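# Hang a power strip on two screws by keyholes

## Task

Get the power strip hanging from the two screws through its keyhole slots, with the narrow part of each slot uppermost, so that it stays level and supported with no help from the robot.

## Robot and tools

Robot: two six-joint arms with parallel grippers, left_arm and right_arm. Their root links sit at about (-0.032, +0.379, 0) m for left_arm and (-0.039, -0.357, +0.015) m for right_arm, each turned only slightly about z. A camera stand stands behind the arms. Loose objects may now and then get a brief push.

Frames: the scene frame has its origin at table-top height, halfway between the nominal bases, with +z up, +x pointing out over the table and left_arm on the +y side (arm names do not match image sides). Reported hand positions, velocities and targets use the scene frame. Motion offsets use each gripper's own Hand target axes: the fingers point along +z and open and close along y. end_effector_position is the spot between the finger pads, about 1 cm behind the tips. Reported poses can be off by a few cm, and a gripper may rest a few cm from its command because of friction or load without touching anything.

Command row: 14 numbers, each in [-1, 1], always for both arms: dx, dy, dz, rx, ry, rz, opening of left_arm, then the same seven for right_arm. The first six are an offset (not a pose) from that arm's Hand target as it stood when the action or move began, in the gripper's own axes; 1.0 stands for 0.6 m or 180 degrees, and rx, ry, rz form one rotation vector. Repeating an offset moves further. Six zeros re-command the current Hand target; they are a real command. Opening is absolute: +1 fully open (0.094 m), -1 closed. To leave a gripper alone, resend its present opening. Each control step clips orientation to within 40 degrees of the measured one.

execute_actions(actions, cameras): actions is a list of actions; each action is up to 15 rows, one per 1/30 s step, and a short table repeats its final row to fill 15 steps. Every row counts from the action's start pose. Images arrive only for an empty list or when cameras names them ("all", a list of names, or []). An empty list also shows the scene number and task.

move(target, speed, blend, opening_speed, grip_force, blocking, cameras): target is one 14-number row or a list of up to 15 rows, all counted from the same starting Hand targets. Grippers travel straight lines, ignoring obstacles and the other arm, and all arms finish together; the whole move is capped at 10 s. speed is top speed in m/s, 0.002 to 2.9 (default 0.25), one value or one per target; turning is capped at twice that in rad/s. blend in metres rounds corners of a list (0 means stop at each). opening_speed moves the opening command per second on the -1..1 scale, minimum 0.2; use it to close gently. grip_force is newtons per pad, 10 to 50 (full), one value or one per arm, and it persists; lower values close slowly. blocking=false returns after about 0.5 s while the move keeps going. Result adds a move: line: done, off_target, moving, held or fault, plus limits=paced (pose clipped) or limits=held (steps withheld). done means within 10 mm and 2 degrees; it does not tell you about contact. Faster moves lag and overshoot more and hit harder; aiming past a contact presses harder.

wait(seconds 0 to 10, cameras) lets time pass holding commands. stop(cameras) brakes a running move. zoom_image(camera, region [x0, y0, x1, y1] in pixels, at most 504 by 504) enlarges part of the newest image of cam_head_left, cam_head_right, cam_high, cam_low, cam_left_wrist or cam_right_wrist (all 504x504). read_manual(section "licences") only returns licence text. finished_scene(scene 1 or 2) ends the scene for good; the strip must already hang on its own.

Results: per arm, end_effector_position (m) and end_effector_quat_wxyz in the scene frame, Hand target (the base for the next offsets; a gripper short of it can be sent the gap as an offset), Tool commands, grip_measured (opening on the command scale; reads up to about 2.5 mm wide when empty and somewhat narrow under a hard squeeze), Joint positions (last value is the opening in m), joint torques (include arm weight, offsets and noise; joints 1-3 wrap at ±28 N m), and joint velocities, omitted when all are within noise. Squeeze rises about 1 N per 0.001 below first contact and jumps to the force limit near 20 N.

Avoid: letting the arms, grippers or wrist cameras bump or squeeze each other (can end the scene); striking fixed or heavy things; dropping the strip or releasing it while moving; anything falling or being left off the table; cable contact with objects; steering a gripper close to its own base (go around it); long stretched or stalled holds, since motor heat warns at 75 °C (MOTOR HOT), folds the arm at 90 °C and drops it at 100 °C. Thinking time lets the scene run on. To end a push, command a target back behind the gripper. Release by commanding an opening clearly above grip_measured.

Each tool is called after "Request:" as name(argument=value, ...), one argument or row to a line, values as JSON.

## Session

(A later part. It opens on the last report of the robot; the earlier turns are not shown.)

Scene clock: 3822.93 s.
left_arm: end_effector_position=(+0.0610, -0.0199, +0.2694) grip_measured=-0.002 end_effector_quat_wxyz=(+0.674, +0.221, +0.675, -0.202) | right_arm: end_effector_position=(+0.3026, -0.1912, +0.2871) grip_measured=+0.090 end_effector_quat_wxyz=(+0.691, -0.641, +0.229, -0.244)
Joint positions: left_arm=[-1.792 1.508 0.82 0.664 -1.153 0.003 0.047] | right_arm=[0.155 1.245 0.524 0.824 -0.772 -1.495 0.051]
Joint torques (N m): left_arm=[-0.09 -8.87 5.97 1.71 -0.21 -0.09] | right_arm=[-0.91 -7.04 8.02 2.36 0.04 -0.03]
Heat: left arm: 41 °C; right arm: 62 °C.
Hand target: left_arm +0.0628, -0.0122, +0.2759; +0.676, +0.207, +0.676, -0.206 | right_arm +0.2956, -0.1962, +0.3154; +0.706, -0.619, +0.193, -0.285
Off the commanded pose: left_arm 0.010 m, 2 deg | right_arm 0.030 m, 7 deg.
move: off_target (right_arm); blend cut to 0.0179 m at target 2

Request:
move(
  target=[-0.106,0.171,-0.142,-0.017,-0.166,0.004,-0.9,0,0,0,0,0.2,0,-0.6],
  speed=0.25,
)

Request:
move(
  target=[0,0,0,0,0,0,-0.9,0,0,0,0,0,0.45,-0.6],
  speed=0.4,
)

Request:
move(
  target=[0,0,0,0,0,0,-0.9,0,0,0,0,0,-0.45,-0.6],
  speed=0.4,
  cameras=["cam_head_left","cam_left_wrist"],
)

Scene clock: 3834.30 s.
left_arm: end_effector_position=(+0.0490, +0.1085, +0.3258) grip_measured=-0.898 end_effector_quat_wxyz=(+0.782, +0.249, +0.525, -0.227) | right_arm: end_effector_position=(+0.2958, -0.1944, +0.2826) grip_measured=+0.090 end_effector_quat_wxyz=(+0.578, -0.545, +0.415, -0.443)
Joint positions: left_arm=[-1.899 1.063 0.296 1.456 -1.036 0.778 0.005] | right_arm=[0.661 1.081 0.437 0.71 0.352 -1.595 0.051]
Joint torques (N m): left_arm=[-0.17 -2.74 5.53 2.32 0.53 0.04] | right_arm=[0.46 -2.47 10.13 2.75 0.22 -0.12]
Heat: left arm: 40 °C; right arm: 60 °C.
Hand target: left_arm +0.0495, +0.1204, +0.3397; +0.834, +0.133, +0.483, -0.231 | right_arm +0.2956, -0.1961, +0.3153; +0.611, -0.501, +0.402, -0.462
Off the commanded pose: left_arm 0.018 m, 15 deg | right_arm 0.033 m, 7 deg.
joint sent to its limit (left arm) — joint 4 (wrist pitch), upper limit. The joint targets are off in orientation, not in position.
move: off_target (left_arm, right_arm)

Scene clock: 3836.93 s.
left_arm: end_effector_position=(+0.0489, +0.1084, +0.3259) grip_measured=-0.898 end_effector_quat_wxyz=(+0.782, +0.249, +0.525, -0.227) | right_arm: end_effector_position=(+0.2964, -0.1981, +0.2867) grip_measured=+0.086 end_effector_quat_wxyz=(+0.734, -0.148, +0.663, +0.019)
Joint positions: left_arm=[-1.899 1.063 0.296 1.456 -1.035 0.778 0.005] | right_arm=[0.661 1.081 0.437 0.727 0.372 -0.224 0.051]
Joint torques (N m): left_arm=[-0.27 -2.97 5.57 2.36 0.5 0] | right_arm=[0.28 -2.39 10.22 2.56 -0.11 0.25]
Heat: left arm: 40 °C; right arm: 60 °C.
Hand target: left_arm +0.0494, +0.1203, +0.3397; +0.834, +0.133, +0.483, -0.231 | right_arm +0.2956, -0.1961, +0.3154; +0.765, -0.120, +0.631, +0.045
Off the commanded pose: left_arm 0.018 m, 15 deg | right_arm 0.029 m, 7 deg.
joint sent to its limit (left arm) — joint 4 (wrist pitch), upper limit. The joint targets are off in orientation, not in position.
move: off_target (left_arm, right_arm)

Scene clock: 3839.60 s.
left_arm: end_effector_position=(+0.0489, +0.1084, +0.3259) grip_measured=-0.898 end_effector_quat_wxyz=(+0.782, +0.249, +0.525, -0.227) | right_arm: end_effector_position=(+0.2960, -0.1974, +0.2867) grip_measured=+0.086 end_effector_quat_wxyz=(+0.580, -0.535, +0.419, -0.450)
Joint positions: left_arm=[-1.899 1.063 0.296 1.456 -1.035 0.778 0.005] | right_arm=[0.664 1.081 0.437 0.727 0.374 -1.597 0.051]
Joint torques (N m): left_arm=[-0.01 -2.99 5.61 2.34 0.53 0.04] | right_arm=[0.14 -2.24 10.18 2.61 -0.08 -0.11]
Heat: left arm: 41 °C; right arm: 60 °C.
Hand target: left_arm +0.0494, +0.1203, +0.3397; +0.834, +0.133, +0.483, -0.231 | right_arm +0.2956, -0.1962, +0.3154; +0.611, -0.501, +0.402, -0.462
Off the commanded pose: left_arm 0.018 m, 15 deg | right_arm 0.029 m, 6 deg.
joint sent to its limit (left arm) — joint 4 (wrist pitch), upper limit. The joint targets are off in orientation, not in position.
move: off_target (left_arm, right_arm)
camera_calibration:
cam_left_wrist: T_world_to_cam=[[-0.682109, -0.730515, -0.03278, 0.117257], [-0.266818, 0.290374, -0.918962, 0.296117], [0.680834, -0.618086, -0.392982, 0.256154], [0, 0, 0, 1]] pos_world=[-0.0154065, 0.157998, 0.376628]
Images, in order (width x height): cam_head_left 504x504, cam_left_wrist 504x504.

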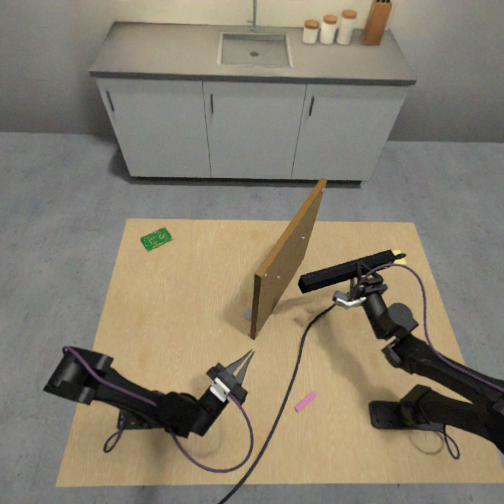

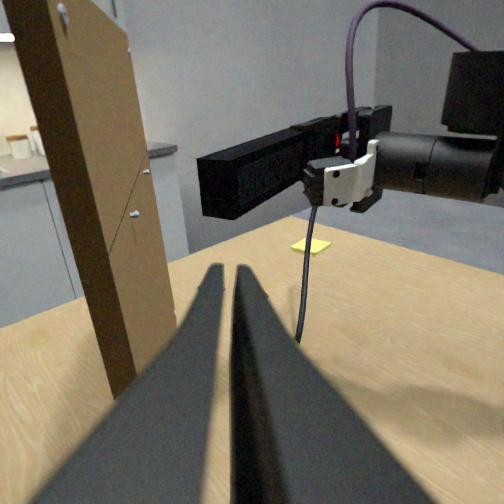

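Request:
move(
  target=[0,0,0,0,0,0,-0.9,-0.158,-0.0125,0.094,0,-0.13,0.01,-0.6],
  speed=0.15,
  cameras=["cam_head_left","cam_left_wrist"],
)

Request:
zoom_image(
  camera="cam_head_left",
  region=[260, 200, 360, 300],
)

Scene clock: 3853.83 s.
left_arm: end_effector_position=(+0.0489, +0.1084, +0.3259) grip_measured=-0.898 end_effector_quat_wxyz=(+0.782, +0.249, +0.525, -0.227) | right_arm: end_effector_position=(+0.3167, -0.0936, +0.2821) grip_measured=+0.086 end_effector_quat_wxyz=(+0.640, -0.631, +0.306, -0.314)
Joint positions: left_arm=[-1.899 1.063 0.296 1.456 -1.035 0.778 0.005] | right_arm=[0.66 1.368 0.659 0.727 -0.045 -1.575 0.051]
Joint torques (N m): left_arm=[-0.13 -2.92 5.46 2.33 0.55 0.02] | right_arm=[-0.92 -4.79 13.87 2.84 -0.05 -0.01]
Heat: left arm: 42 °C; right arm: 61 °C.
Hand target: left_arm +0.0494, +0.1203, +0.3397; +0.834, +0.133, +0.483, -0.231 | right_arm +0.3244, -0.0913, +0.3352; +0.687, -0.578, +0.277, -0.342
Off the commanded pose: left_arm 0.018 m, 15 deg | right_arm 0.054 m, 9 deg.
joint sent to its limit (left arm) — joint 4 (wrist pitch), upper limit. The joint targets are off in orientation, not in position.
move: off_target (left_arm, right_arm)
camera_calibration:
cam_left_wrist: T_world_to_cam=[[-0.682109, -0.730515, -0.03278, 0.117257], [-0.266818, 0.290374, -0.918962, 0.296117], [0.680834, -0.618086, -0.392982, 0.256154], [0, 0, 0, 1]] pos_world=[-0.0154065, 0.157998, 0.376628]
Images, in order (width x height): cam_head_left 504x504, cam_left_wrist 504x504.

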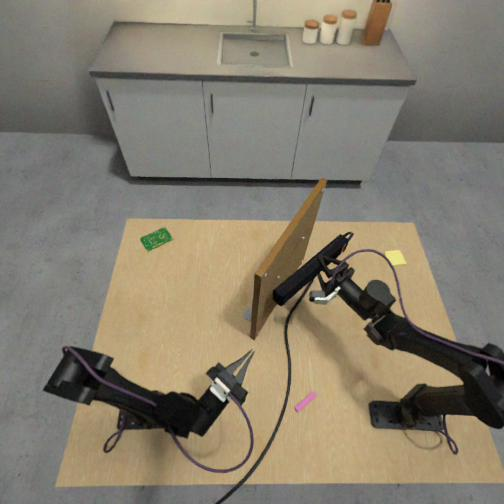

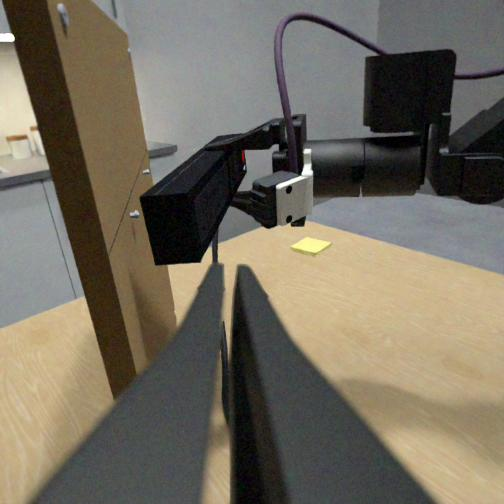

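Scaled by 5.040 from the camera's 504x504 image, which has a finer 720x720 frame.

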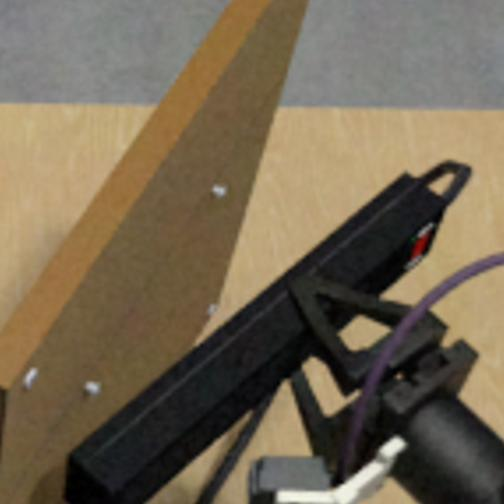

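Request:
move(
  target=[0,0,0,0,0,0,-0.9,-0.006,0.006,0.077,0,-0.02,0.0,-0.6],
  speed=0.06,
)

Request:
move(
  target=[0,0,0,0,0,0,-0.9,0.0,0.004,0.016,0,-0.04,0.0,-0.6],
  speed=0.04,
  cameras=["cam_head_left","cam_left_wrist"],
)

Request:
zoom_image(
  camera="cam_head_left",
  region=[260, 200, 360, 300],
)

Request:
zoom_image(
  camera="cam_left_wrist",
  region=[80, 130, 240, 290],
)

Scene clock: 3872.93 s.
left_arm: end_effector_position=(+0.0489, +0.1084, +0.3259) grip_measured=-0.898 end_effector_quat_wxyz=(+0.782, +0.249, +0.525, -0.227) | right_arm: end_effector_position=(+0.3485, -0.0620, +0.2861) grip_measured=+0.082 end_effector_quat_wxyz=(+0.651, -0.642, +0.284, -0.290)
Joint positions: left_arm=[-1.899 1.063 0.296 1.456 -1.035 0.778 0.005] | right_arm=[0.642 1.542 0.83 0.728 -0.136 -1.572 0.051]
Joint torques (N m): left_arm=[-0.06 -3 5.31 2.32 0.6 0.09] | right_arm=[-0.73 -6.11 14.26 2.84 0.02 -0.06]
Heat: left arm: 43 °C; right arm: 63 °C.
Hand target: left_arm +0.0494, +0.1203, +0.3397; +0.834, +0.133, +0.483, -0.231 | right_arm +0.3586, -0.0601, +0.3398; +0.696, -0.589, +0.255, -0.323
Off the commanded pose: left_arm 0.018 m, 15 deg | right_arm 0.055 m, 9 deg.
joint sent to its limit (left arm) — joint 4 (wrist pitch), upper limit. The joint targets are off in orientation, not in position.
move: off_target (left_arm, right_arm)

Scene clock: 3875.03 s.
left_arm: end_effector_position=(+0.0489, +0.1084, +0.3259) grip_measured=-0.898 end_effector_quat_wxyz=(+0.782, +0.249, +0.525, -0.227) | right_arm: end_effector_position=(+0.3592, -0.0568, +0.2907) grip_measured=+0.082 end_effector_quat_wxyz=(+0.669, -0.652, +0.248, -0.257)
Joint positions: left_arm=[-1.899 1.063 0.296 1.456 -1.035 0.778 0.005] | right_arm=[0.578 1.6 0.894 0.735 -0.306 -1.565 0.051]
Joint torques (N m): left_arm=[-0.09 -3.04 5.64 2.28 0.53 0.05] | right_arm=[-0.75 -6.58 13.83 2.77 -0.13 0.02]
Heat: left arm: 43 °C; right arm: 63 °C.
Hand target: left_arm +0.0494, +0.1203, +0.3397; +0.834, +0.133, +0.483, -0.231 | right_arm +0.3661, -0.0536, +0.3392; +0.710, -0.608, +0.211, -0.286
Off the commanded pose: left_arm 0.018 m, 15 deg | right_arm 0.049 m, 9 deg.
joint sent to its limit (left arm) — joint 4 (wrist pitch), upper limit. The joint targets are off in orientation, not in position.
move: off_target (left_arm, right_arm)
camera_calibration:
cam_left_wrist: T_world_to_cam=[[-0.682109, -0.730515, -0.03278, 0.117257], [-0.266818, 0.290374, -0.918962, 0.296117], [0.680834, -0.618086, -0.392982, 0.256154], [0, 0, 0, 1]] pos_world=[-0.0154065, 0.157998, 0.376628]
Images, in order (width x height): cam_head_left 504x504, cam_left_wrist 504x504.

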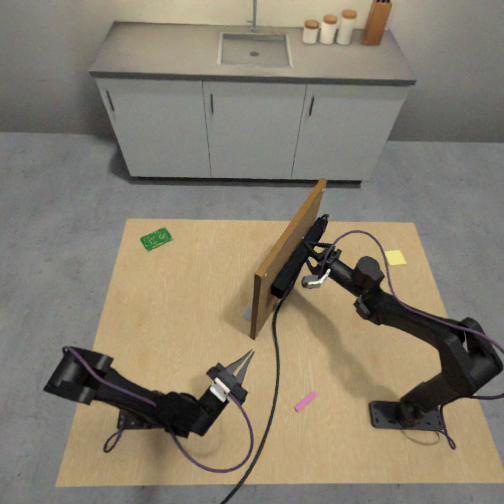

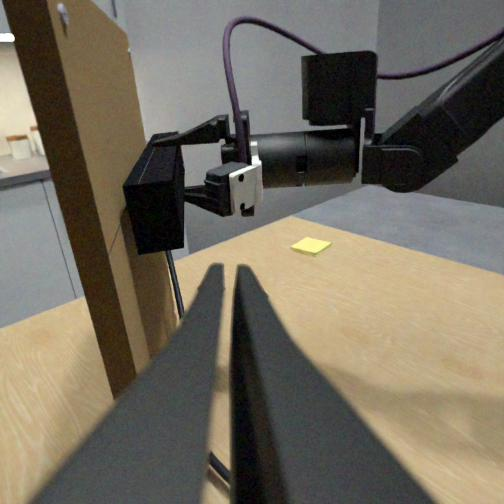

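Scaled by 5.040 from the camera's 504x504 image, which has a finer 720x720 frame.

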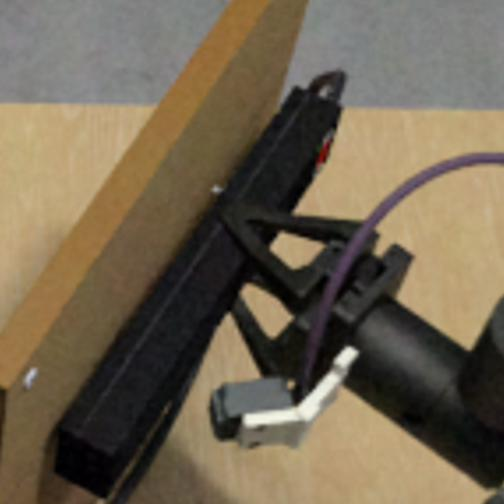

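Scaled by 3.150 from the camera's 504x504 image, which has a finer 720x720 frame.

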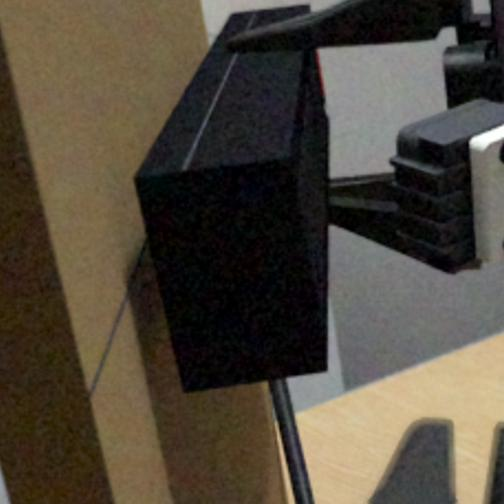

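Request:
move(
  target=[0,0,0,0,0,0,-0.9,-0.0197,0.0138,-0.0123,0,0.005,0.0,-0.6],
  speed=0.04,
  cameras=["cam_head_left","cam_left_wrist"],
)

Request:
zoom_image(
  camera="cam_head_left",
  region=[260, 200, 360, 300],
)

Request:
zoom_image(
  camera="cam_left_wrist",
  region=[80, 130, 240, 290],
)

Scene clock: 3889.10 s.
left_arm: end_effector_position=(+0.0489, +0.1084, +0.3259) grip_measured=-0.898 end_effector_quat_wxyz=(+0.782, +0.249, +0.525, -0.227) | right_arm: end_effector_position=(+0.3550, -0.0507, +0.2956) grip_measured=+0.082 end_effector_quat_wxyz=(+0.676, -0.646, +0.243, -0.259)
Joint positions: left_arm=[-1.899 1.063 0.296 1.456 -1.035 0.778 0.005] | right_arm=[0.599 1.6 0.894 0.755 -0.288 -1.563 0.051]
Joint torques (N m): left_arm=[-0.1 -2.88 5.46 2.29 0.58 0.05] | right_arm=[0.81 -7.34 8.92 2.92 0.18 -0.03]
Heat: left arm: 43 °C; right arm: 62 °C.
Hand target: left_arm +0.0494, +0.1203, +0.3397; +0.834, +0.133, +0.483, -0.231 | right_arm +0.3537, -0.0505, +0.3292; +0.709, -0.606, +0.217, -0.290
Off the commanded pose: left_arm 0.018 m, 15 deg | right_arm 0.034 m, 8 deg.
joint sent to its limit (left arm) — joint 4 (wrist pitch), upper limit. The joint targets are off in orientation, not in position.
move: off_target (left_arm, right_arm)
camera_calibration:
cam_left_wrist: T_world_to_cam=[[-0.682109, -0.730515, -0.03278, 0.117257], [-0.266818, 0.290374, -0.918962, 0.296117], [0.680834, -0.618086, -0.392982, 0.256154], [0, 0, 0, 1]] pos_world=[-0.0154065, 0.157998, 0.376628]
Images, in order (width x height): cam_head_left 504x504, cam_left_wrist 504x504.

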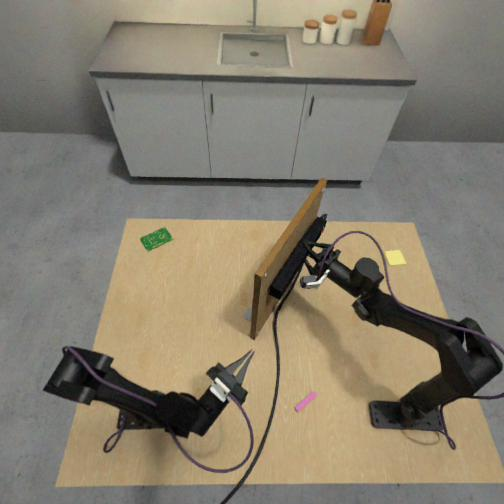

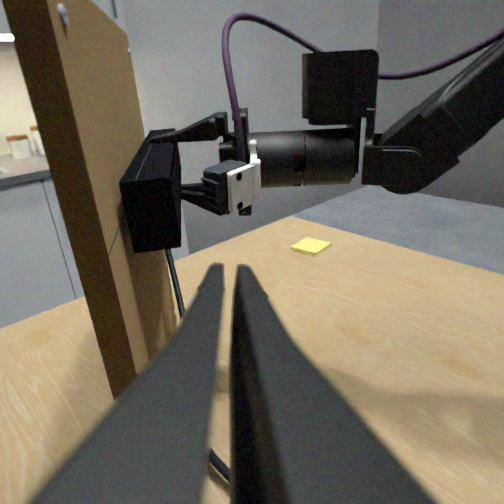

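Scaled by 5.040 from the camera's 504x504 image, which has a finer 720x720 frame.

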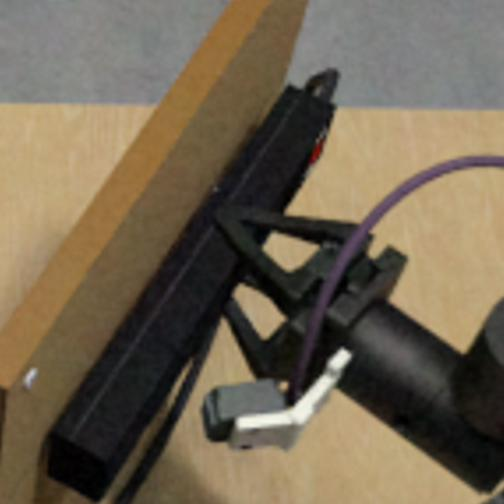

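Scaled by 3.150 from the camera's 504x504 image, which has a finer 720x720 frame.

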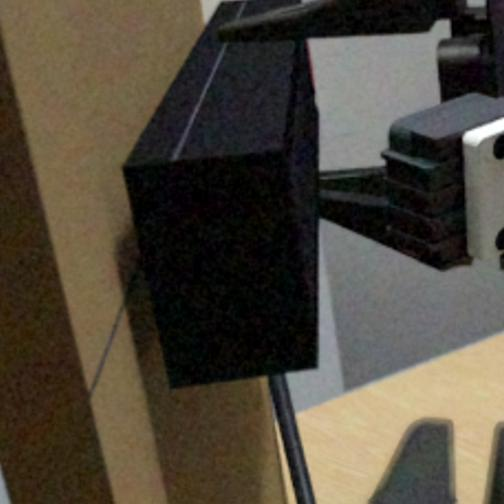

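Request:
move(
  target=[0,0,0,0,0,0,-0.9,-0.005,0.02,0.0,-0.01,0.0,0.0,-0.6],
  speed=0.04,
)

Request:
move(
  target=[0,0,0,0,0,0,-0.9,0,0.01,0.0,-0.01,0.0,0.0,-0.6],
  speed=0.04,
  cameras=["cam_head_left","cam_left_wrist"],
)

Request:
zoom_image(
  camera="cam_head_left",
  region=[260, 200, 360, 300],
)

Request:
zoom_image(
  camera="cam_left_wrist",
  region=[80, 130, 240, 290],
)

Scene clock: 3899.00 s.
left_arm: end_effector_position=(+0.0489, +0.1084, +0.3259) grip_measured=-0.898 end_effector_quat_wxyz=(+0.782, +0.249, +0.525, -0.227) | right_arm: end_effector_position=(+0.3549, -0.0507, +0.2945) grip_measured=+0.082 end_effector_quat_wxyz=(+0.675, -0.646, +0.245, -0.260)
Joint positions: left_arm=[-1.899 1.063 0.296 1.456 -1.035 0.778 0.005] | right_arm=[0.602 1.6 0.891 0.758 -0.28 -1.563 0.051]
Joint torques (N m): left_arm=[0.08 -2.66 5.45 2.31 0.54 0.03] | right_arm=[1.42 -6.43 8.66 2.75 0.19 -0.11]
Heat: left arm: 43 °C; right arm: 62 °C.
Hand target: left_arm +0.0494, +0.1203, +0.3397; +0.834, +0.133, +0.483, -0.231 | right_arm +0.3533, -0.0473, +0.3172; +0.699, -0.617, +0.221, -0.287
Off the commanded pose: left_arm 0.018 m, 15 deg | right_arm 0.023 m, 6 deg.
joint sent to its limit (left arm) — joint 4 (wrist pitch), upper limit. The joint targets are off in orientation, not in position.
move: off_target (left_arm, right_arm)

Scene clock: 3899.70 s.
left_arm: end_effector_position=(+0.0489, +0.1084, +0.3259) grip_measured=-0.898 end_effector_quat_wxyz=(+0.782, +0.249, +0.525, -0.227) | right_arm: end_effector_position=(+0.3547, -0.0505, +0.2942) grip_measured=+0.082 end_effector_quat_wxyz=(+0.675, -0.646, +0.245, -0.260)
Joint positions: left_arm=[-1.899 1.063 0.296 1.456 -1.035 0.778 0.005] | right_arm=[0.603 1.6 0.89 0.758 -0.279 -1.563 0.051]
Joint torques (N m): left_arm=[-0.03 -2.92 5.49 2.27 0.55 0.04] | right_arm=[1.4 -6.52 9.25 2.4 0.2 -0.18]
Heat: left arm: 43 °C; right arm: 62 °C.
Hand target: left_arm +0.0494, +0.1203, +0.3397; +0.834, +0.133, +0.483, -0.231 | right_arm +0.3540, -0.0468, +0.3114; +0.689, -0.627, +0.226, -0.283
Off the commanded pose: left_arm 0.018 m, 15 deg | right_arm 0.018 m, 4 deg.
joint sent to its limit (left arm) — joint 4 (wrist pitch), upper limit. The joint targets are off in orientation, not in position.
move: off_target (left_arm, right_arm)
camera_calibration:
cam_left_wrist: T_world_to_cam=[[-0.682109, -0.730515, -0.03278, 0.117257], [-0.266818, 0.290374, -0.918962, 0.296117], [0.680834, -0.618086, -0.392982, 0.256154], [0, 0, 0, 1]] pos_world=[-0.0154065, 0.157998, 0.376628]
Images, in order (width x height): cam_head_left 504x504, cam_left_wrist 504x504.

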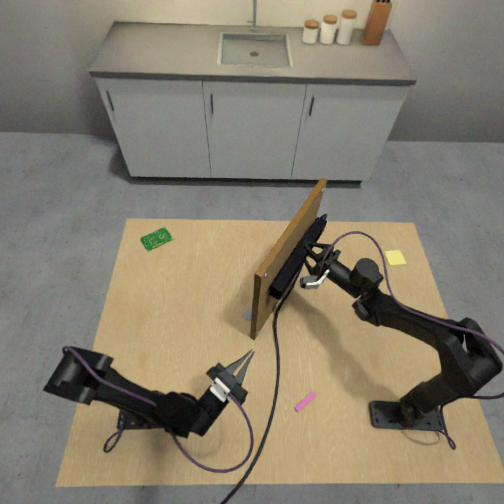

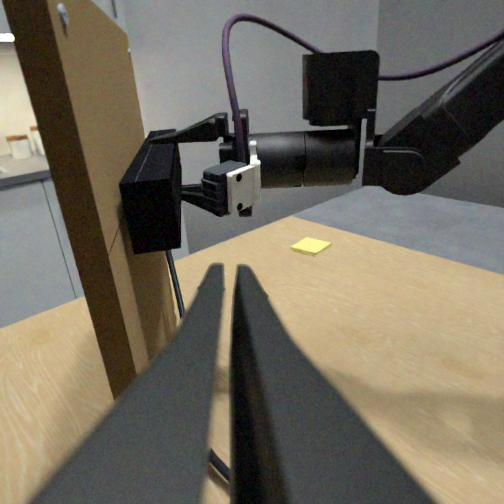

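Scaled by 5.040 from the camera's 504x504 image, which has a finer 720x720 frame.

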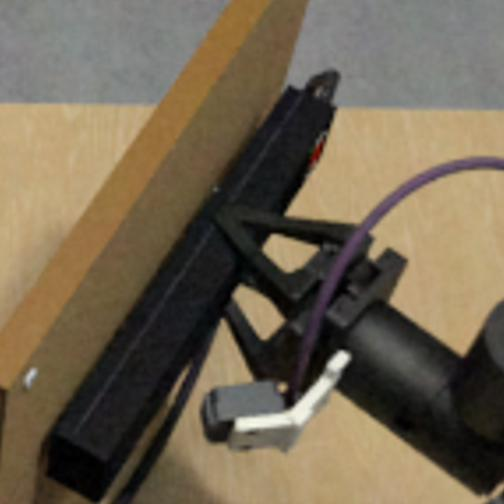

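Scaled by 3.150 from the camera's 504x504 image, which has a finer 720x720 frame.

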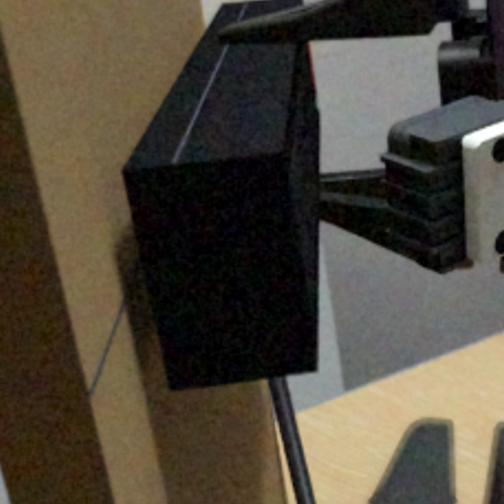

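Request:
move(
  target=[0,0,0,0,0,0,-0.9,0,0.01,0.004,0,0.0,0.0,-0.6],
  speed=0.04,
)

Request:
move(
  target=[0,0,0,0,0,0,-0.9,0,0.01,0.004,0,0.0,0.0,-0.6],
  speed=0.04,
)

Request:
move(
  target=[0,0,0,0,0,0,-0.9,0,0.01,0.004,0,0.0,0.0,-0.6],
  speed=0.04,
)

Scene clock: 3908.80 s.
left_arm: end_effector_position=(+0.0489, +0.1084, +0.3259) grip_measured=-0.898 end_effector_quat_wxyz=(+0.782, +0.249, +0.525, -0.227) | right_arm: end_effector_position=(+0.3556, -0.0489, +0.2911) grip_measured=+0.082 end_effector_quat_wxyz=(+0.674, -0.647, +0.244, -0.260)
Joint positions: left_arm=[-1.899 1.063 0.296 1.456 -1.035 0.778 0.005] | right_arm=[0.605 1.612 0.89 0.768 -0.279 -1.564 0.051]
Joint torques (N m): left_arm=[-0.02 -2.81 5.3 2.24 0.58 0.05] | right_arm=[1.33 -5.81 9.05 2.49 0.21 -0.18]
Heat: left arm: 43 °C; right arm: 61 °C.
Hand target: left_arm +0.0494, +0.1203, +0.3397; +0.834, +0.133, +0.483, -0.231 | right_arm +0.3563, -0.0448, +0.3056; +0.689, -0.627, +0.226, -0.283
Off the commanded pose: left_arm 0.018 m, 15 deg | right_arm 0.015 m, 4 deg.
joint sent to its limit (left arm) — joint 4 (wrist pitch), upper limit. The joint targets are off in orientation, not in position.
move: off_target (left_arm, right_arm)

Scene clock: 3909.67 s.
left_arm: end_effector_position=(+0.0489, +0.1084, +0.3259) grip_measured=-0.898 end_effector_quat_wxyz=(+0.782, +0.249, +0.525, -0.227) | right_arm: end_effector_position=(+0.3559, -0.0482, +0.2909) grip_measured=+0.082 end_effector_quat_wxyz=(+0.678, -0.643, +0.243, -0.261)
Joint positions: left_arm=[-1.899 1.063 0.296 1.456 -1.035 0.778 0.005] | right_arm=[0.606 1.621 0.886 0.791 -0.279 -1.561 0.051]
Joint torques (N m): left_arm=[-0.16 -3.04 5.41 2.31 0.57 0.07] | right_arm=[1.46 -4.6 9.25 2.49 0.23 -0.2]
Heat: left arm: 43 °C; right arm: 61 °C.
Hand target: left_arm +0.0494, +0.1203, +0.3397; +0.834, +0.133, +0.483, -0.231 | right_arm +0.3585, -0.0426, +0.2999; +0.689, -0.627, +0.226, -0.283
Off the commanded pose: left_arm 0.018 m, 15 deg | right_arm 0.011 m, 4 deg.
joint sent to its limit (left arm) — joint 4 (wrist pitch), upper limit. The joint targets are off in orientation, not in position.
move: off_target (left_arm, right_arm)

Scene clock: 3910.57 s.
left_arm: end_effector_position=(+0.0489, +0.1084, +0.3259) grip_measured=-0.898 end_effector_quat_wxyz=(+0.782, +0.249, +0.525, -0.227) | right_arm: end_effector_position=(+0.3559, -0.0481, +0.2902) grip_measured=+0.082 end_effector_quat_wxyz=(+0.683, -0.637, +0.241, -0.262)
Joint positions: left_arm=[-1.899 1.063 0.296 1.456 -1.035 0.778 0.005] | right_arm=[0.606 1.632 0.876 0.83 -0.28 -1.554 0.051]
Joint torques (N m): left_arm=[-0.08 -2.67 5.27 2.29 0.55 0.06] | right_arm=[1.62 -3.71 10.13 2.39 0.26 -0.29]
Heat: left arm: 43 °C; right arm: 61 °C.
Hand target: left_arm +0.0494, +0.1203, +0.3397; +0.834, +0.133, +0.483, -0.231 | right_arm +0.3608, -0.0405, +0.2942; +0.689, -0.627, +0.226, -0.284
Off the commanded pose: left_arm 0.018 m, 15 deg | right_arm 0.010 m, 3 deg.
joint sent to its limit (left arm) — joint 4 (wrist pitch), upper limit. The joint targets are off in orientation, not in position.
move: off_target (left_arm, right_arm)

Request:
move(
  target=[0,0,0,0,0,0,-0.9,0,0.016,-0.014,-0.012,0.0,0.0,-0.6],
  speed=0.04,
)

Request:
move(
  target=[0,0,0,0,0,0,-0.9,0,0.008,-0.004,-0.006,0.0,0.0,-0.6],
  speed=0.04,
  cameras=["cam_head_left","cam_left_wrist"],
)

Request:
zoom_image(
  camera="cam_head_left",
  region=[260, 200, 360, 300],
)

Request:
zoom_image(
  camera="cam_left_wrist",
  region=[80, 130, 240, 290],
)

Scene clock: 3921.53 s.
left_arm: end_effector_position=(+0.0489, +0.1084, +0.3259) grip_measured=-0.898 end_effector_quat_wxyz=(+0.782, +0.249, +0.525, -0.227) | right_arm: end_effector_position=(+0.3554, -0.0484, +0.2892) grip_measured=+0.082 end_effector_quat_wxyz=(+0.684, -0.637, +0.241, -0.261)
Joint positions: left_arm=[-1.899 1.063 0.296 1.456 -1.035 0.778 0.005] | right_arm=[0.606 1.632 0.871 0.835 -0.28 -1.554 0.051]
Joint torques (N m): left_arm=[0.03 -2.84 5.41 2.34 0.53 0.08] | right_arm=[0.92 -5.61 7.6 2.03 0.19 -0.36]
Heat: left arm: 43 °C; right arm: 61 °C.
Hand target: left_arm +0.0494, +0.1203, +0.3397; +0.834, +0.133, +0.483, -0.231 | right_arm +0.3562, -0.0462, +0.2837; +0.677, -0.640, +0.231, -0.279
Off the commanded pose: left_arm 0.018 m, 15 deg | right_arm 0.006 m, 2 deg.
joint sent to its limit (left arm) — joint 4 (wrist pitch), upper limit. The joint targets are off in orientation, not in position.
move: off_target (left_arm)

Scene clock: 3922.23 s.
left_arm: end_effector_position=(+0.0489, +0.1084, +0.3259) grip_measured=-0.898 end_effector_quat_wxyz=(+0.782, +0.249, +0.525, -0.227) | right_arm: end_effector_position=(+0.3552, -0.0487, +0.2884) grip_measured=+0.082 end_effector_quat_wxyz=(+0.683, -0.637, +0.242, -0.262)
Joint positions: left_arm=[-1.899 1.063 0.296 1.456 -1.035 0.778 0.005] | right_arm=[0.606 1.632 0.868 0.837 -0.279 -1.554 0.051]
Joint torques (N m): left_arm=[-0.16 -2.86 5.46 2.32 0.55 0.04] | right_arm=[0.7 -6.2 7.04 1.85 0.15 -0.4]
Heat: left arm: 43 °C; right arm: 61 °C.
Hand target: left_arm +0.0494, +0.1203, +0.3397; +0.834, +0.133, +0.483, -0.231 | right_arm +0.3550, -0.0479, +0.2788; +0.671, -0.647, +0.234, -0.277
Off the commanded pose: left_arm 0.018 m, 15 deg | right_arm 0.010 m, 3 deg.
joint sent to its limit (left arm) — joint 4 (wrist pitch), upper limit. The joint targets are off in orientation, not in position.
move: off_target (left_arm, right_arm)
camera_calibration:
cam_left_wrist: T_world_to_cam=[[-0.682109, -0.730515, -0.03278, 0.117257], [-0.266818, 0.290374, -0.918962, 0.296117], [0.680834, -0.618086, -0.392982, 0.256154], [0, 0, 0, 1]] pos_world=[-0.0154065, 0.157998, 0.376628]
Images, in order (width x height): cam_head_left 504x504, cam_left_wrist 504x504.

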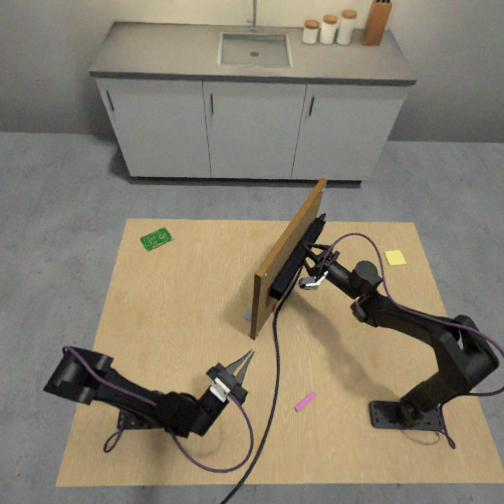

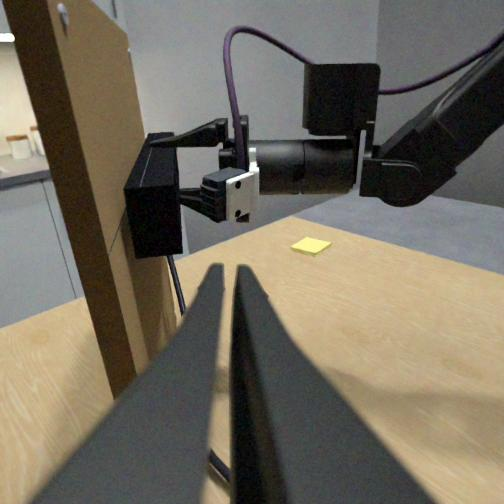

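Scaled by 5.040 from the camera's 504x504 image, which has a finer 720x720 frame.

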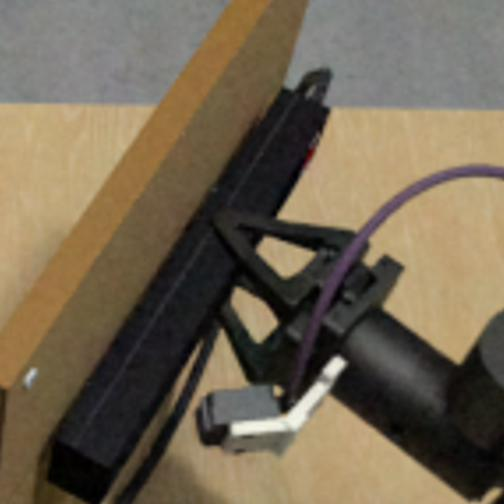

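Scaled by 3.150 from the camera's 504x504 image, which has a finer 720x720 frame.

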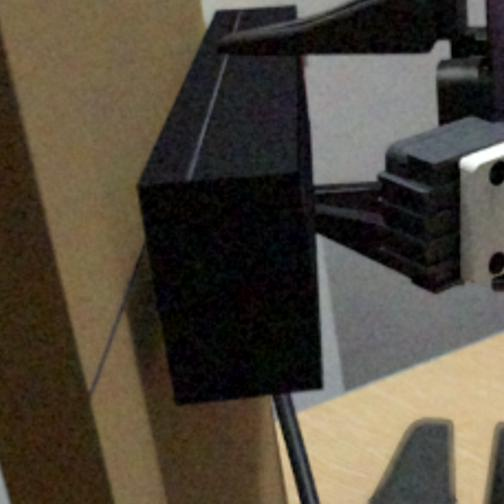

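Request:
move(
  target=[0,0,0,0,0,0,-0.9,-0.002,0.01,0.003,-0.012,0.0,0.0,-0.6],
  speed=0.04,
)

Request:
move(
  target=[0,0,0,0,0,0,-0.9,-0.002,0.01,0.003,-0.006,0.0,0.0,-0.6],
  speed=0.04,
)

Request:
move(
  target=[0,0,0,0,0,0,-0.9,-0.002,0.01,0.003,0,0.0,0.0,-0.6],
  speed=0.04,
  cameras=["cam_head_left","cam_left_wrist"],
)

Request:
zoom_image(
  camera="cam_head_left",
  region=[260, 200, 360, 300],
)

Request:
zoom_image(
  camera="cam_left_wrist",
  region=[80, 130, 240, 290],
)

Scene clock: 3936.43 s.
left_arm: end_effector_position=(+0.0489, +0.1084, +0.3259) grip_measured=-0.898 end_effector_quat_wxyz=(+0.782, +0.249, +0.525, -0.227) | right_arm: end_effector_position=(+0.3545, -0.0469, +0.2771) grip_measured=+0.081 end_effector_quat_wxyz=(+0.668, -0.654, +0.244, -0.258)
Joint positions: left_arm=[-1.899 1.063 0.296 1.456 -1.035 0.778 0.005] | right_arm=[0.61 1.632 0.868 0.791 -0.278 -1.575 0.051]
Joint torques (N m): left_arm=[0.28 -2.89 5.37 2.33 0.55 0.05] | right_arm=[0.81 -6.41 8.24 1.79 0.21 -0.32]
Heat: left arm: 44 °C; right arm: 58 °C.
Hand target: left_arm +0.0494, +0.1203, +0.3397; +0.834, +0.133, +0.483, -0.231 | right_arm +0.3557, -0.0456, +0.2729; +0.659, -0.659, +0.239, -0.272
Off the commanded pose: left_arm 0.018 m, 15 deg | right_arm 0.005 m, 2 deg.
joint sent to its limit (left arm) — joint 4 (wrist pitch), upper limit. The joint targets are off in orientation, not in position.
move: off_target (left_arm)

Scene clock: 3937.13 s.
left_arm: end_effector_position=(+0.0489, +0.1084, +0.3259) grip_measured=-0.898 end_effector_quat_wxyz=(+0.782, +0.249, +0.525, -0.227) | right_arm: end_effector_position=(+0.3545, -0.0469, +0.2769) grip_measured=+0.081 end_effector_quat_wxyz=(+0.668, -0.654, +0.244, -0.258)
Joint positions: left_arm=[-1.899 1.063 0.296 1.456 -1.035 0.778 0.005] | right_arm=[0.61 1.632 0.868 0.79 -0.278 -1.575 0.051]
Joint torques (N m): left_arm=[0.05 -2.78 5.31 2.3 0.54 0.08] | right_arm=[1.22 -5.76 8.44 1.68 0.25 -0.35]
Heat: left arm: 44 °C; right arm: 58 °C.
Hand target: left_arm +0.0494, +0.1203, +0.3397; +0.834, +0.133, +0.483, -0.231 | right_arm +0.3564, -0.0437, +0.2669; +0.653, -0.665, +0.242, -0.270
Off the commanded pose: left_arm 0.018 m, 15 deg | right_arm 0.011 m, 3 deg.
joint sent to its limit (left arm) — joint 4 (wrist pitch), upper limit. The joint targets are off in orientation, not in position.
move: off_target (left_arm, right_arm)

Scene clock: 3937.83 s.
left_arm: end_effector_position=(+0.0489, +0.1084, +0.3259) grip_measured=-0.898 end_effector_quat_wxyz=(+0.782, +0.249, +0.525, -0.227) | right_arm: end_effector_position=(+0.3544, -0.0467, +0.2767) grip_measured=+0.081 end_effector_quat_wxyz=(+0.668, -0.654, +0.244, -0.258)
Joint positions: left_arm=[-1.899 1.063 0.296 1.456 -1.035 0.778 0.005] | right_arm=[0.611 1.632 0.868 0.79 -0.277 -1.575 0.051]
Joint torques (N m): left_arm=[-0.13 -2.78 5.39 2.36 0.57 0.07] | right_arm=[1.55 -4.44 7.72 1.89 0.29 -0.36]
Heat: left arm: 44 °C; right arm: 58 °C.
Hand target: left_arm +0.0494, +0.1203, +0.3397; +0.834, +0.133, +0.483, -0.231 | right_arm +0.3569, -0.0418, +0.2609; +0.653, -0.665, +0.241, -0.270
Off the commanded pose: left_arm 0.018 m, 15 deg | right_arm 0.017 m, 3 deg.
joint sent to its limit (left arm) — joint 4 (wrist pitch), upper limit. The joint targets are off in orientation, not in position.
move: off_target (left_arm, right_arm)
camera_calibration:
cam_left_wrist: T_world_to_cam=[[-0.682109, -0.730515, -0.03278, 0.117257], [-0.266818, 0.290374, -0.918962, 0.296117], [0.680834, -0.618086, -0.392982, 0.256154], [0, 0, 0, 1]] pos_world=[-0.0154065, 0.157998, 0.376628]
Images, in order (width x height): cam_head_left 504x504, cam_left_wrist 504x504.

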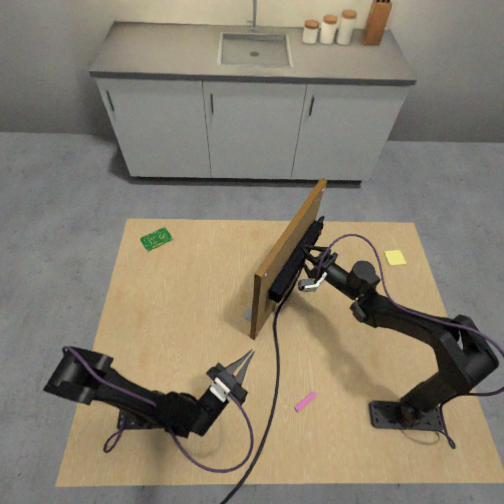

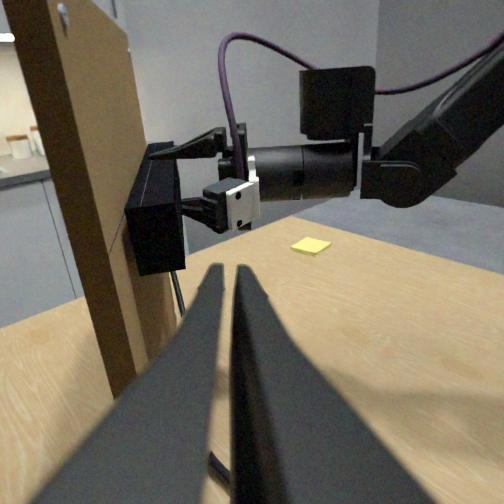

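Scaled by 5.040 from the camera's 504x504 image, which has a finer 720x720 frame.

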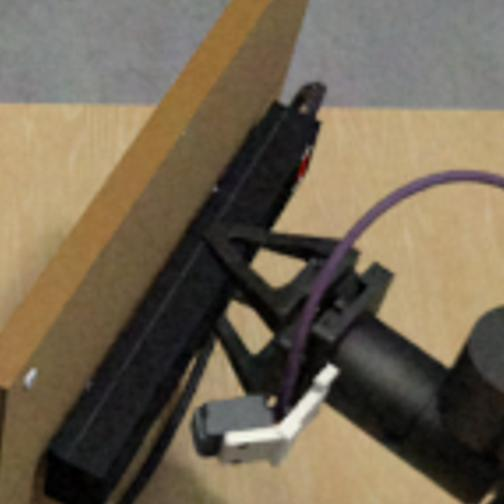

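Scaled by 3.150 from the camera's 504x504 image, which has a finer 720x720 frame.

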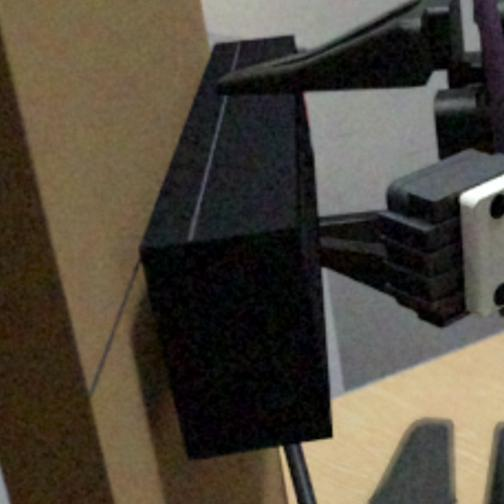

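Request:
move(
  target=[0.163,-0.053,0.104,0.017,0.166,-0.004,-0.9,0,-0.018,0.0,0,0,0,-0.6],
  speed=0.15,
)

Request:
move(
  target=[
    [0.008,-0.01,0.19,0,0,0,-0.9,0,0,0,0,0,0,-0.6],
    [0.008,0.04,0.2,0,0,0,-0.9,0,0,0,0,0,0,-0.6],
    [0.008,0.068,0.2,0,0,0,-0.9,0,0,0,0,0,0,-0.6],
  ],
  speed=[0.1,0.05,0.02],
  cameras=["cam_head_left","cam_left_wrist"],
)

Request:
zoom_image(
  camera="cam_head_left",
  region=[240, 200, 360, 320],
)

Scene clock: 3956.60 s.
left_arm: end_effector_position=(+0.1202, +0.0441, +0.2772) grip_measured=-0.898 end_effector_quat_wxyz=(+0.676, +0.214, +0.677, -0.197) | right_arm: end_effector_position=(+0.3544, -0.0467, +0.2764) grip_measured=+0.081 end_effector_quat_wxyz=(+0.667, -0.655, +0.244, -0.258)
Joint positions: left_arm=[-1.599 1.211 0.623 0.574 -0.978 0.011 0.005] | right_arm=[0.611 1.632 0.868 0.789 -0.277 -1.575 0.051]
Joint torques (N m): left_arm=[0.69 -3.67 9.99 1.75 0.09 -0.16] | right_arm=[1.72 -6.17 9.95 1.51 0.31 -0.35]
Heat: left arm: 43 °C; right arm: 57 °C.
Hand target: left_arm +0.1212, +0.0403, +0.2860; +0.676, +0.207, +0.676, -0.207 | right_arm +0.3565, -0.0414, +0.2717; +0.653, -0.665, +0.241, -0.270
Off the commanded pose: left_arm 0.010 m, 1 deg | right_arm 0.007 m, 3 deg.
move: off_target (right_arm)

Scene clock: 3960.27 s.
left_arm: end_effector_position=(+0.2330, -0.0112, +0.2703) grip_measured=-0.898 end_effector_quat_wxyz=(+0.664, +0.235, +0.676, -0.216) | right_arm: end_effector_position=(+0.3545, -0.0467, +0.2764) grip_measured=+0.081 end_effector_quat_wxyz=(+0.667, -0.655, +0.244, -0.258)
Joint positions: left_arm=[-1.2 1.521 0.848 0.646 -0.519 0.007 0.005] | right_arm=[0.611 1.632 0.868 0.789 -0.276 -1.575 0.051]
Joint torques (N m): left_arm=[2.69 -9.81 6.56 2.07 -0.34 -0.03] | right_arm=[1.72 -6.17 9.95 1.51 0.31 -0.35]
Heat: left arm: 43 °C; right arm: 56 °C.
Hand target: left_arm +0.2436, +0.0070, +0.2810; +0.676, +0.207, +0.676, -0.206 | right_arm +0.3565, -0.0414, +0.2717; +0.653, -0.665, +0.241, -0.270
Off the commanded pose: left_arm 0.024 m, 4 deg | right_arm 0.007 m, 3 deg.
move: off_target (left_arm, right_arm)
camera_calibration:
cam_left_wrist: T_world_to_cam=[[-0.624793, -0.771718, 0.118682, 0.0988604], [-0.586505, 0.363533, -0.723779, 0.351351], [0.515408, -0.52182, -0.679749, 0.152151], [0, 0, 0, 1]] pos_world=[0.189416, 0.0279603, 0.345992]
Images, in order (width x height): cam_head_left 504x504, cam_left_wrist 504x504.

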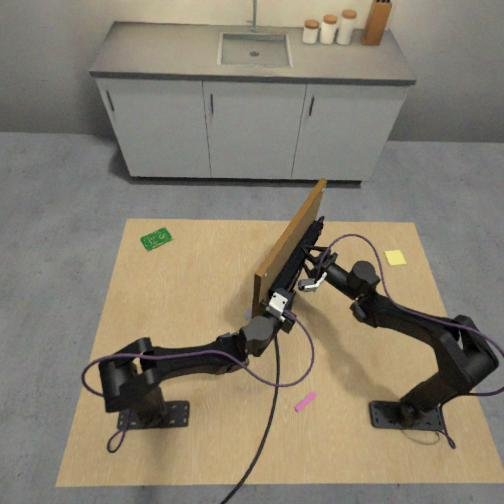

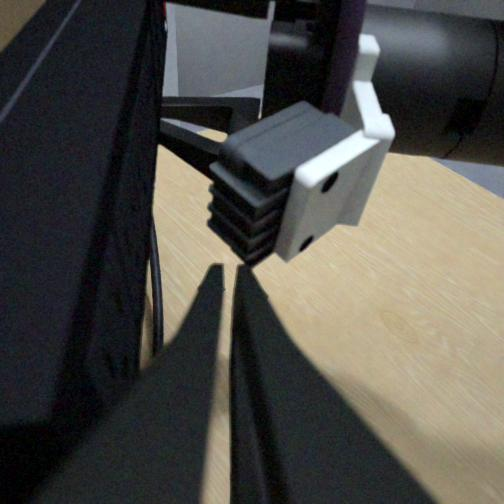

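Scaled by 4.200 from the camera's 504x504 image, which has a finer 720x720 frame.

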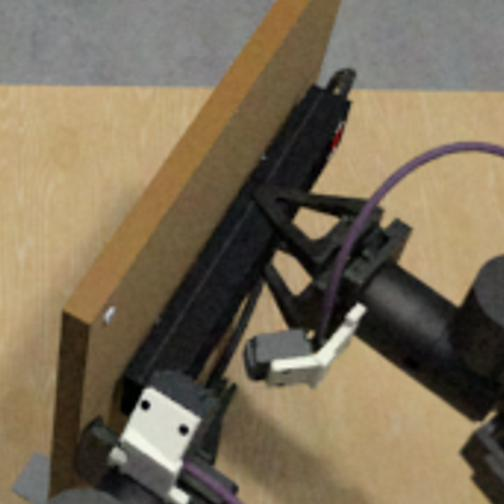

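Request:
execute_actions(
  actions=[
    [[0,0,0,0,0,0,-0.9,0.006,0,0,0,0,0.01,-0.6],[0,0,0,0,0,0,-0.9,0.01,0,0,0,0,0.02,-0.6],[0,0,0,0,0,0,-0.9,0.012,0,0,0,0,0.028,-0.6],[0,0,0,0,0,0,-0.9,0.01,0,0,0,0,0.03,-0.6],[0,0,0,0,0,0,-0.9,0.006,-0.006,0,0,0,0.03,-0.6],[0,0,0,0,0,0,-0.9,0,-0.01,0,0,0,0.03,-0.6],[0,0,0,0,0,0,-0.9,-0.006,-0.014,0,0,0,0.03,-0.6],[0,0,0,0,0,0,-0.9,-0.01,-0.014,0,0,0,0.03,-0.6],[0,0,0,0,0,0,-0.9,-0.012,-0.01,0,0,0,0.03,-0.6],[0,0,0,0,0,0,-0.9,-0.01,-0.006,0,0,0,0.03,-0.6],[0,0,0,0,0,0,-0.9,-0.006,0,0,0,0,0.025,-0.6],[0,0,0,0,0,0,-0.9,0,0.006,0,0,0,0.02,-0.6],[0,0,0,0,0,0,-0.9,0.006,0.01,0,0,0,0.015,-0.6],[0,0,0,0,0,0,-0.9,0.003,0.006,0,0,0,0.01,-0.6],[0,0,0,0,0,0,-0.9,0,0,0,0,0,0.01,-0.6]],
  ],
  cameras=["cam_head_left"],
)

Request:
zoom_image(
  camera="cam_head_left",
  region=[240, 200, 360, 320],
)

Request:
move(
  target=[0,0.008,0,0,0,0,-0.9,0,0,0,0,0,0.012,-0.6],
  speed=0.03,
  cameras=["cam_head_left"],
)

Request:
zoom_image(
  camera="cam_head_left",
  region=[240, 200, 360, 320],
)

Scene clock: 3972.60 s.
left_arm: end_effector_position=(+0.2330, -0.0112, +0.2705) grip_measured=-0.898 end_effector_quat_wxyz=(+0.665, +0.235, +0.676, -0.216) | right_arm: end_effector_position=(+0.3546, -0.0464, +0.2762) grip_measured=+0.081 end_effector_quat_wxyz=(+0.665, -0.653, +0.252, -0.259)
Joint positions: left_arm=[-1.2 1.52 0.848 0.646 -0.519 0.006 0.005] | right_arm=[0.619 1.629 0.868 0.782 -0.254 -1.569 0.051]
Joint torques (N m): left_arm=[2.63 -9.98 6.23 2.09 -0.32 -0.11] | right_arm=[0.96 -5.9 10.03 1.58 0.09 -0.12]
Heat: left arm: 42 °C; right arm: 54 °C.
Hand target: left_arm +0.2436, +0.0070, +0.2812; +0.676, +0.207, +0.676, -0.206 | right_arm +0.3565, -0.0414, +0.2717; +0.657, -0.661, +0.252, -0.260
Off the commanded pose: left_arm 0.024 m, 4 deg | right_arm 0.007 m, 1 deg.
Images, in order (width x height): cam_head_left 504x504.

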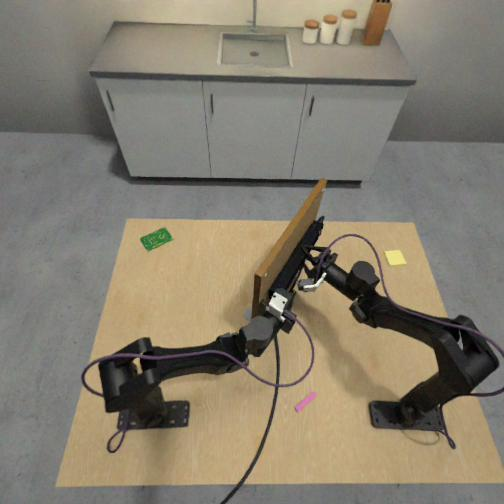

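Scaled by 4.200 from the camera's 504x504 image, which has a finer 720x720 frame.

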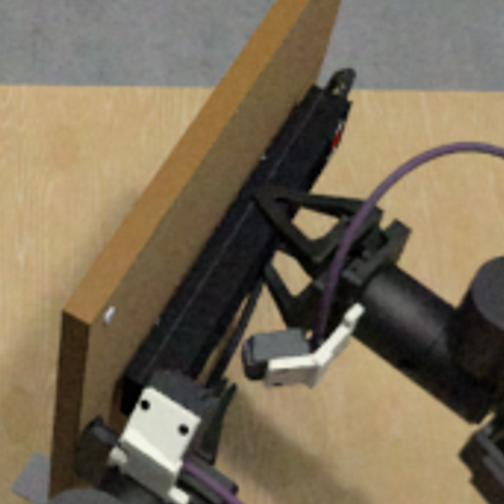

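Scene clock: 3973.57 s.
left_arm: end_effector_position=(+0.2314, -0.0116, +0.2713) grip_measured=-0.898 end_effector_quat_wxyz=(+0.662, +0.237, +0.674, -0.227) | right_arm: end_effector_position=(+0.3546, -0.0464, +0.2762) grip_measured=+0.081 end_effector_quat_wxyz=(+0.666, -0.652, +0.254, -0.258)
Joint positions: left_arm=[-1.195 1.512 0.841 0.646 -0.494 -0.004 0.005] | right_arm=[0.619 1.629 0.868 0.782 -0.254 -1.564 0.051]
Joint torques (N m): left_arm=[3.62 -9.87 6.01 2.08 -0.48 0.03] | right_arm=[0.98 -5.91 10.02 1.57 0.09 0.16]
Heat: left arm: 42 °C; right arm: 54 °C.
Hand target: left_arm +0.2464, +0.0110, +0.2812; +0.676, +0.207, +0.676, -0.206 | right_arm +0.3565, -0.0414, +0.2717; +0.662, -0.657, +0.264, -0.248
Off the commanded pose: left_arm 0.029 m, 4 deg | right_arm 0.007 m, 2 deg.
move: off_target (left_arm)
Images, in order (width x height): cam_head_left 504x504.

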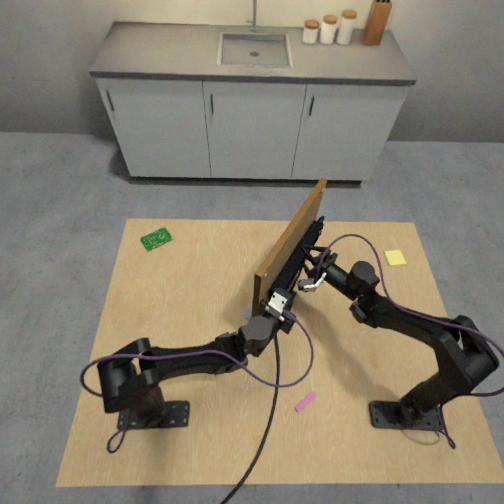

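Scaled by 4.200 from the camera's 504x504 image, which has a finer 720x720 frame.

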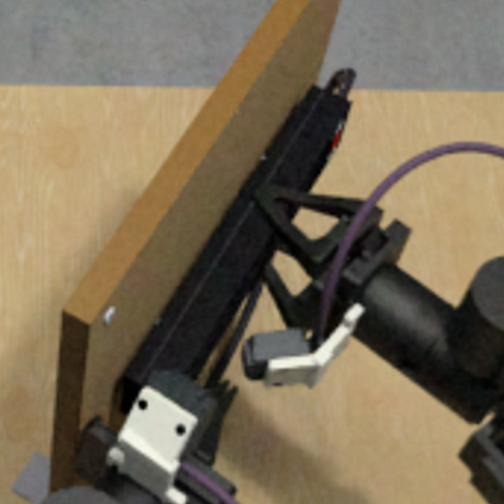

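Request:
move(
  target=[
    [0,-0.05,0,0,0,0,-0.9,0,0,0,0,0,0,-0.6],
    [0,-0.06,-0.12,0,0,0,-0.9,0,0,-0.025,0,0,-0.014,-0.6],
    [0,-0.06,-0.12,0,0,0,-0.9,0,-0.006,-0.025,0,0,-0.014,-0.6],
    [0,-0.06,-0.12,0,0,0,-0.9,0,-0.006,0.006,0,0,-0.014,-0.6],
  ],
  speed=0.05,
  cameras=["cam_head_left"],
)

Request:
zoom_image(
  camera="cam_head_left",
  region=[260, 200, 360, 300],
)

Scene clock: 3990.13 s.
left_arm: end_effector_position=(+0.1680, +0.0151, +0.2788) grip_measured=-0.898 end_effector_quat_wxyz=(+0.674, +0.209, +0.677, -0.210) | right_arm: end_effector_position=(+0.3527, -0.0489, +0.2415) grip_measured=+0.080 end_effector_quat_wxyz=(-0.626, +0.688, -0.273, +0.244)
Joint positions: left_arm=[-1.414 1.354 0.72 0.63 -0.78 -0.005 0.005] | right_arm=[0.622 1.632 0.847 0.685 -0.241 -1.589 0.051]
Joint torques (N m): left_arm=[-0.5 -7.12 6.26 1.79 -0.22 0.04] | right_arm=[0.88 -6.58 13.22 2.34 -0.08 0.01]
Heat: left arm: 42 °C; right arm: 52 °C.
Hand target: left_arm +0.1664, +0.0214, +0.2812; +0.676, +0.207, +0.676, -0.207 | right_arm +0.3590, -0.0388, +0.2752; -0.656, +0.662, -0.250, +0.262
Off the commanded pose: left_arm 0.007 m, 1 deg | right_arm 0.036 m, 6 deg.
move: off_target (right_arm)
Images, in order (width x height): cam_head_left 504x504.

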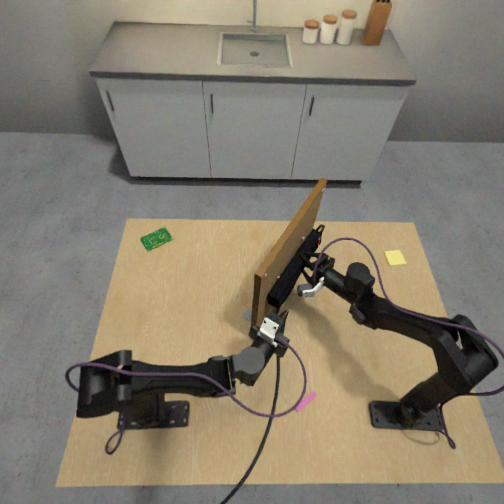

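Scaled by 5.040 from the camera's 504x504 image, which has a finer 720x720 frame.

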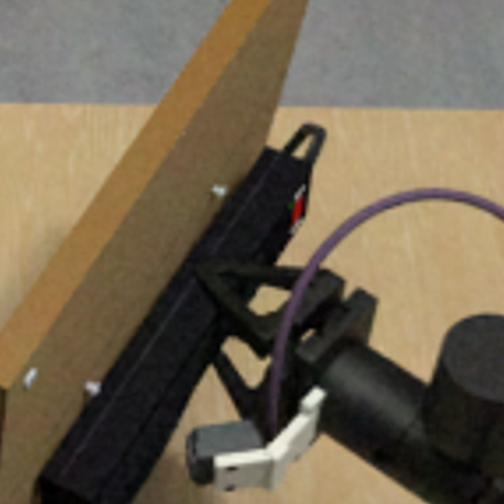

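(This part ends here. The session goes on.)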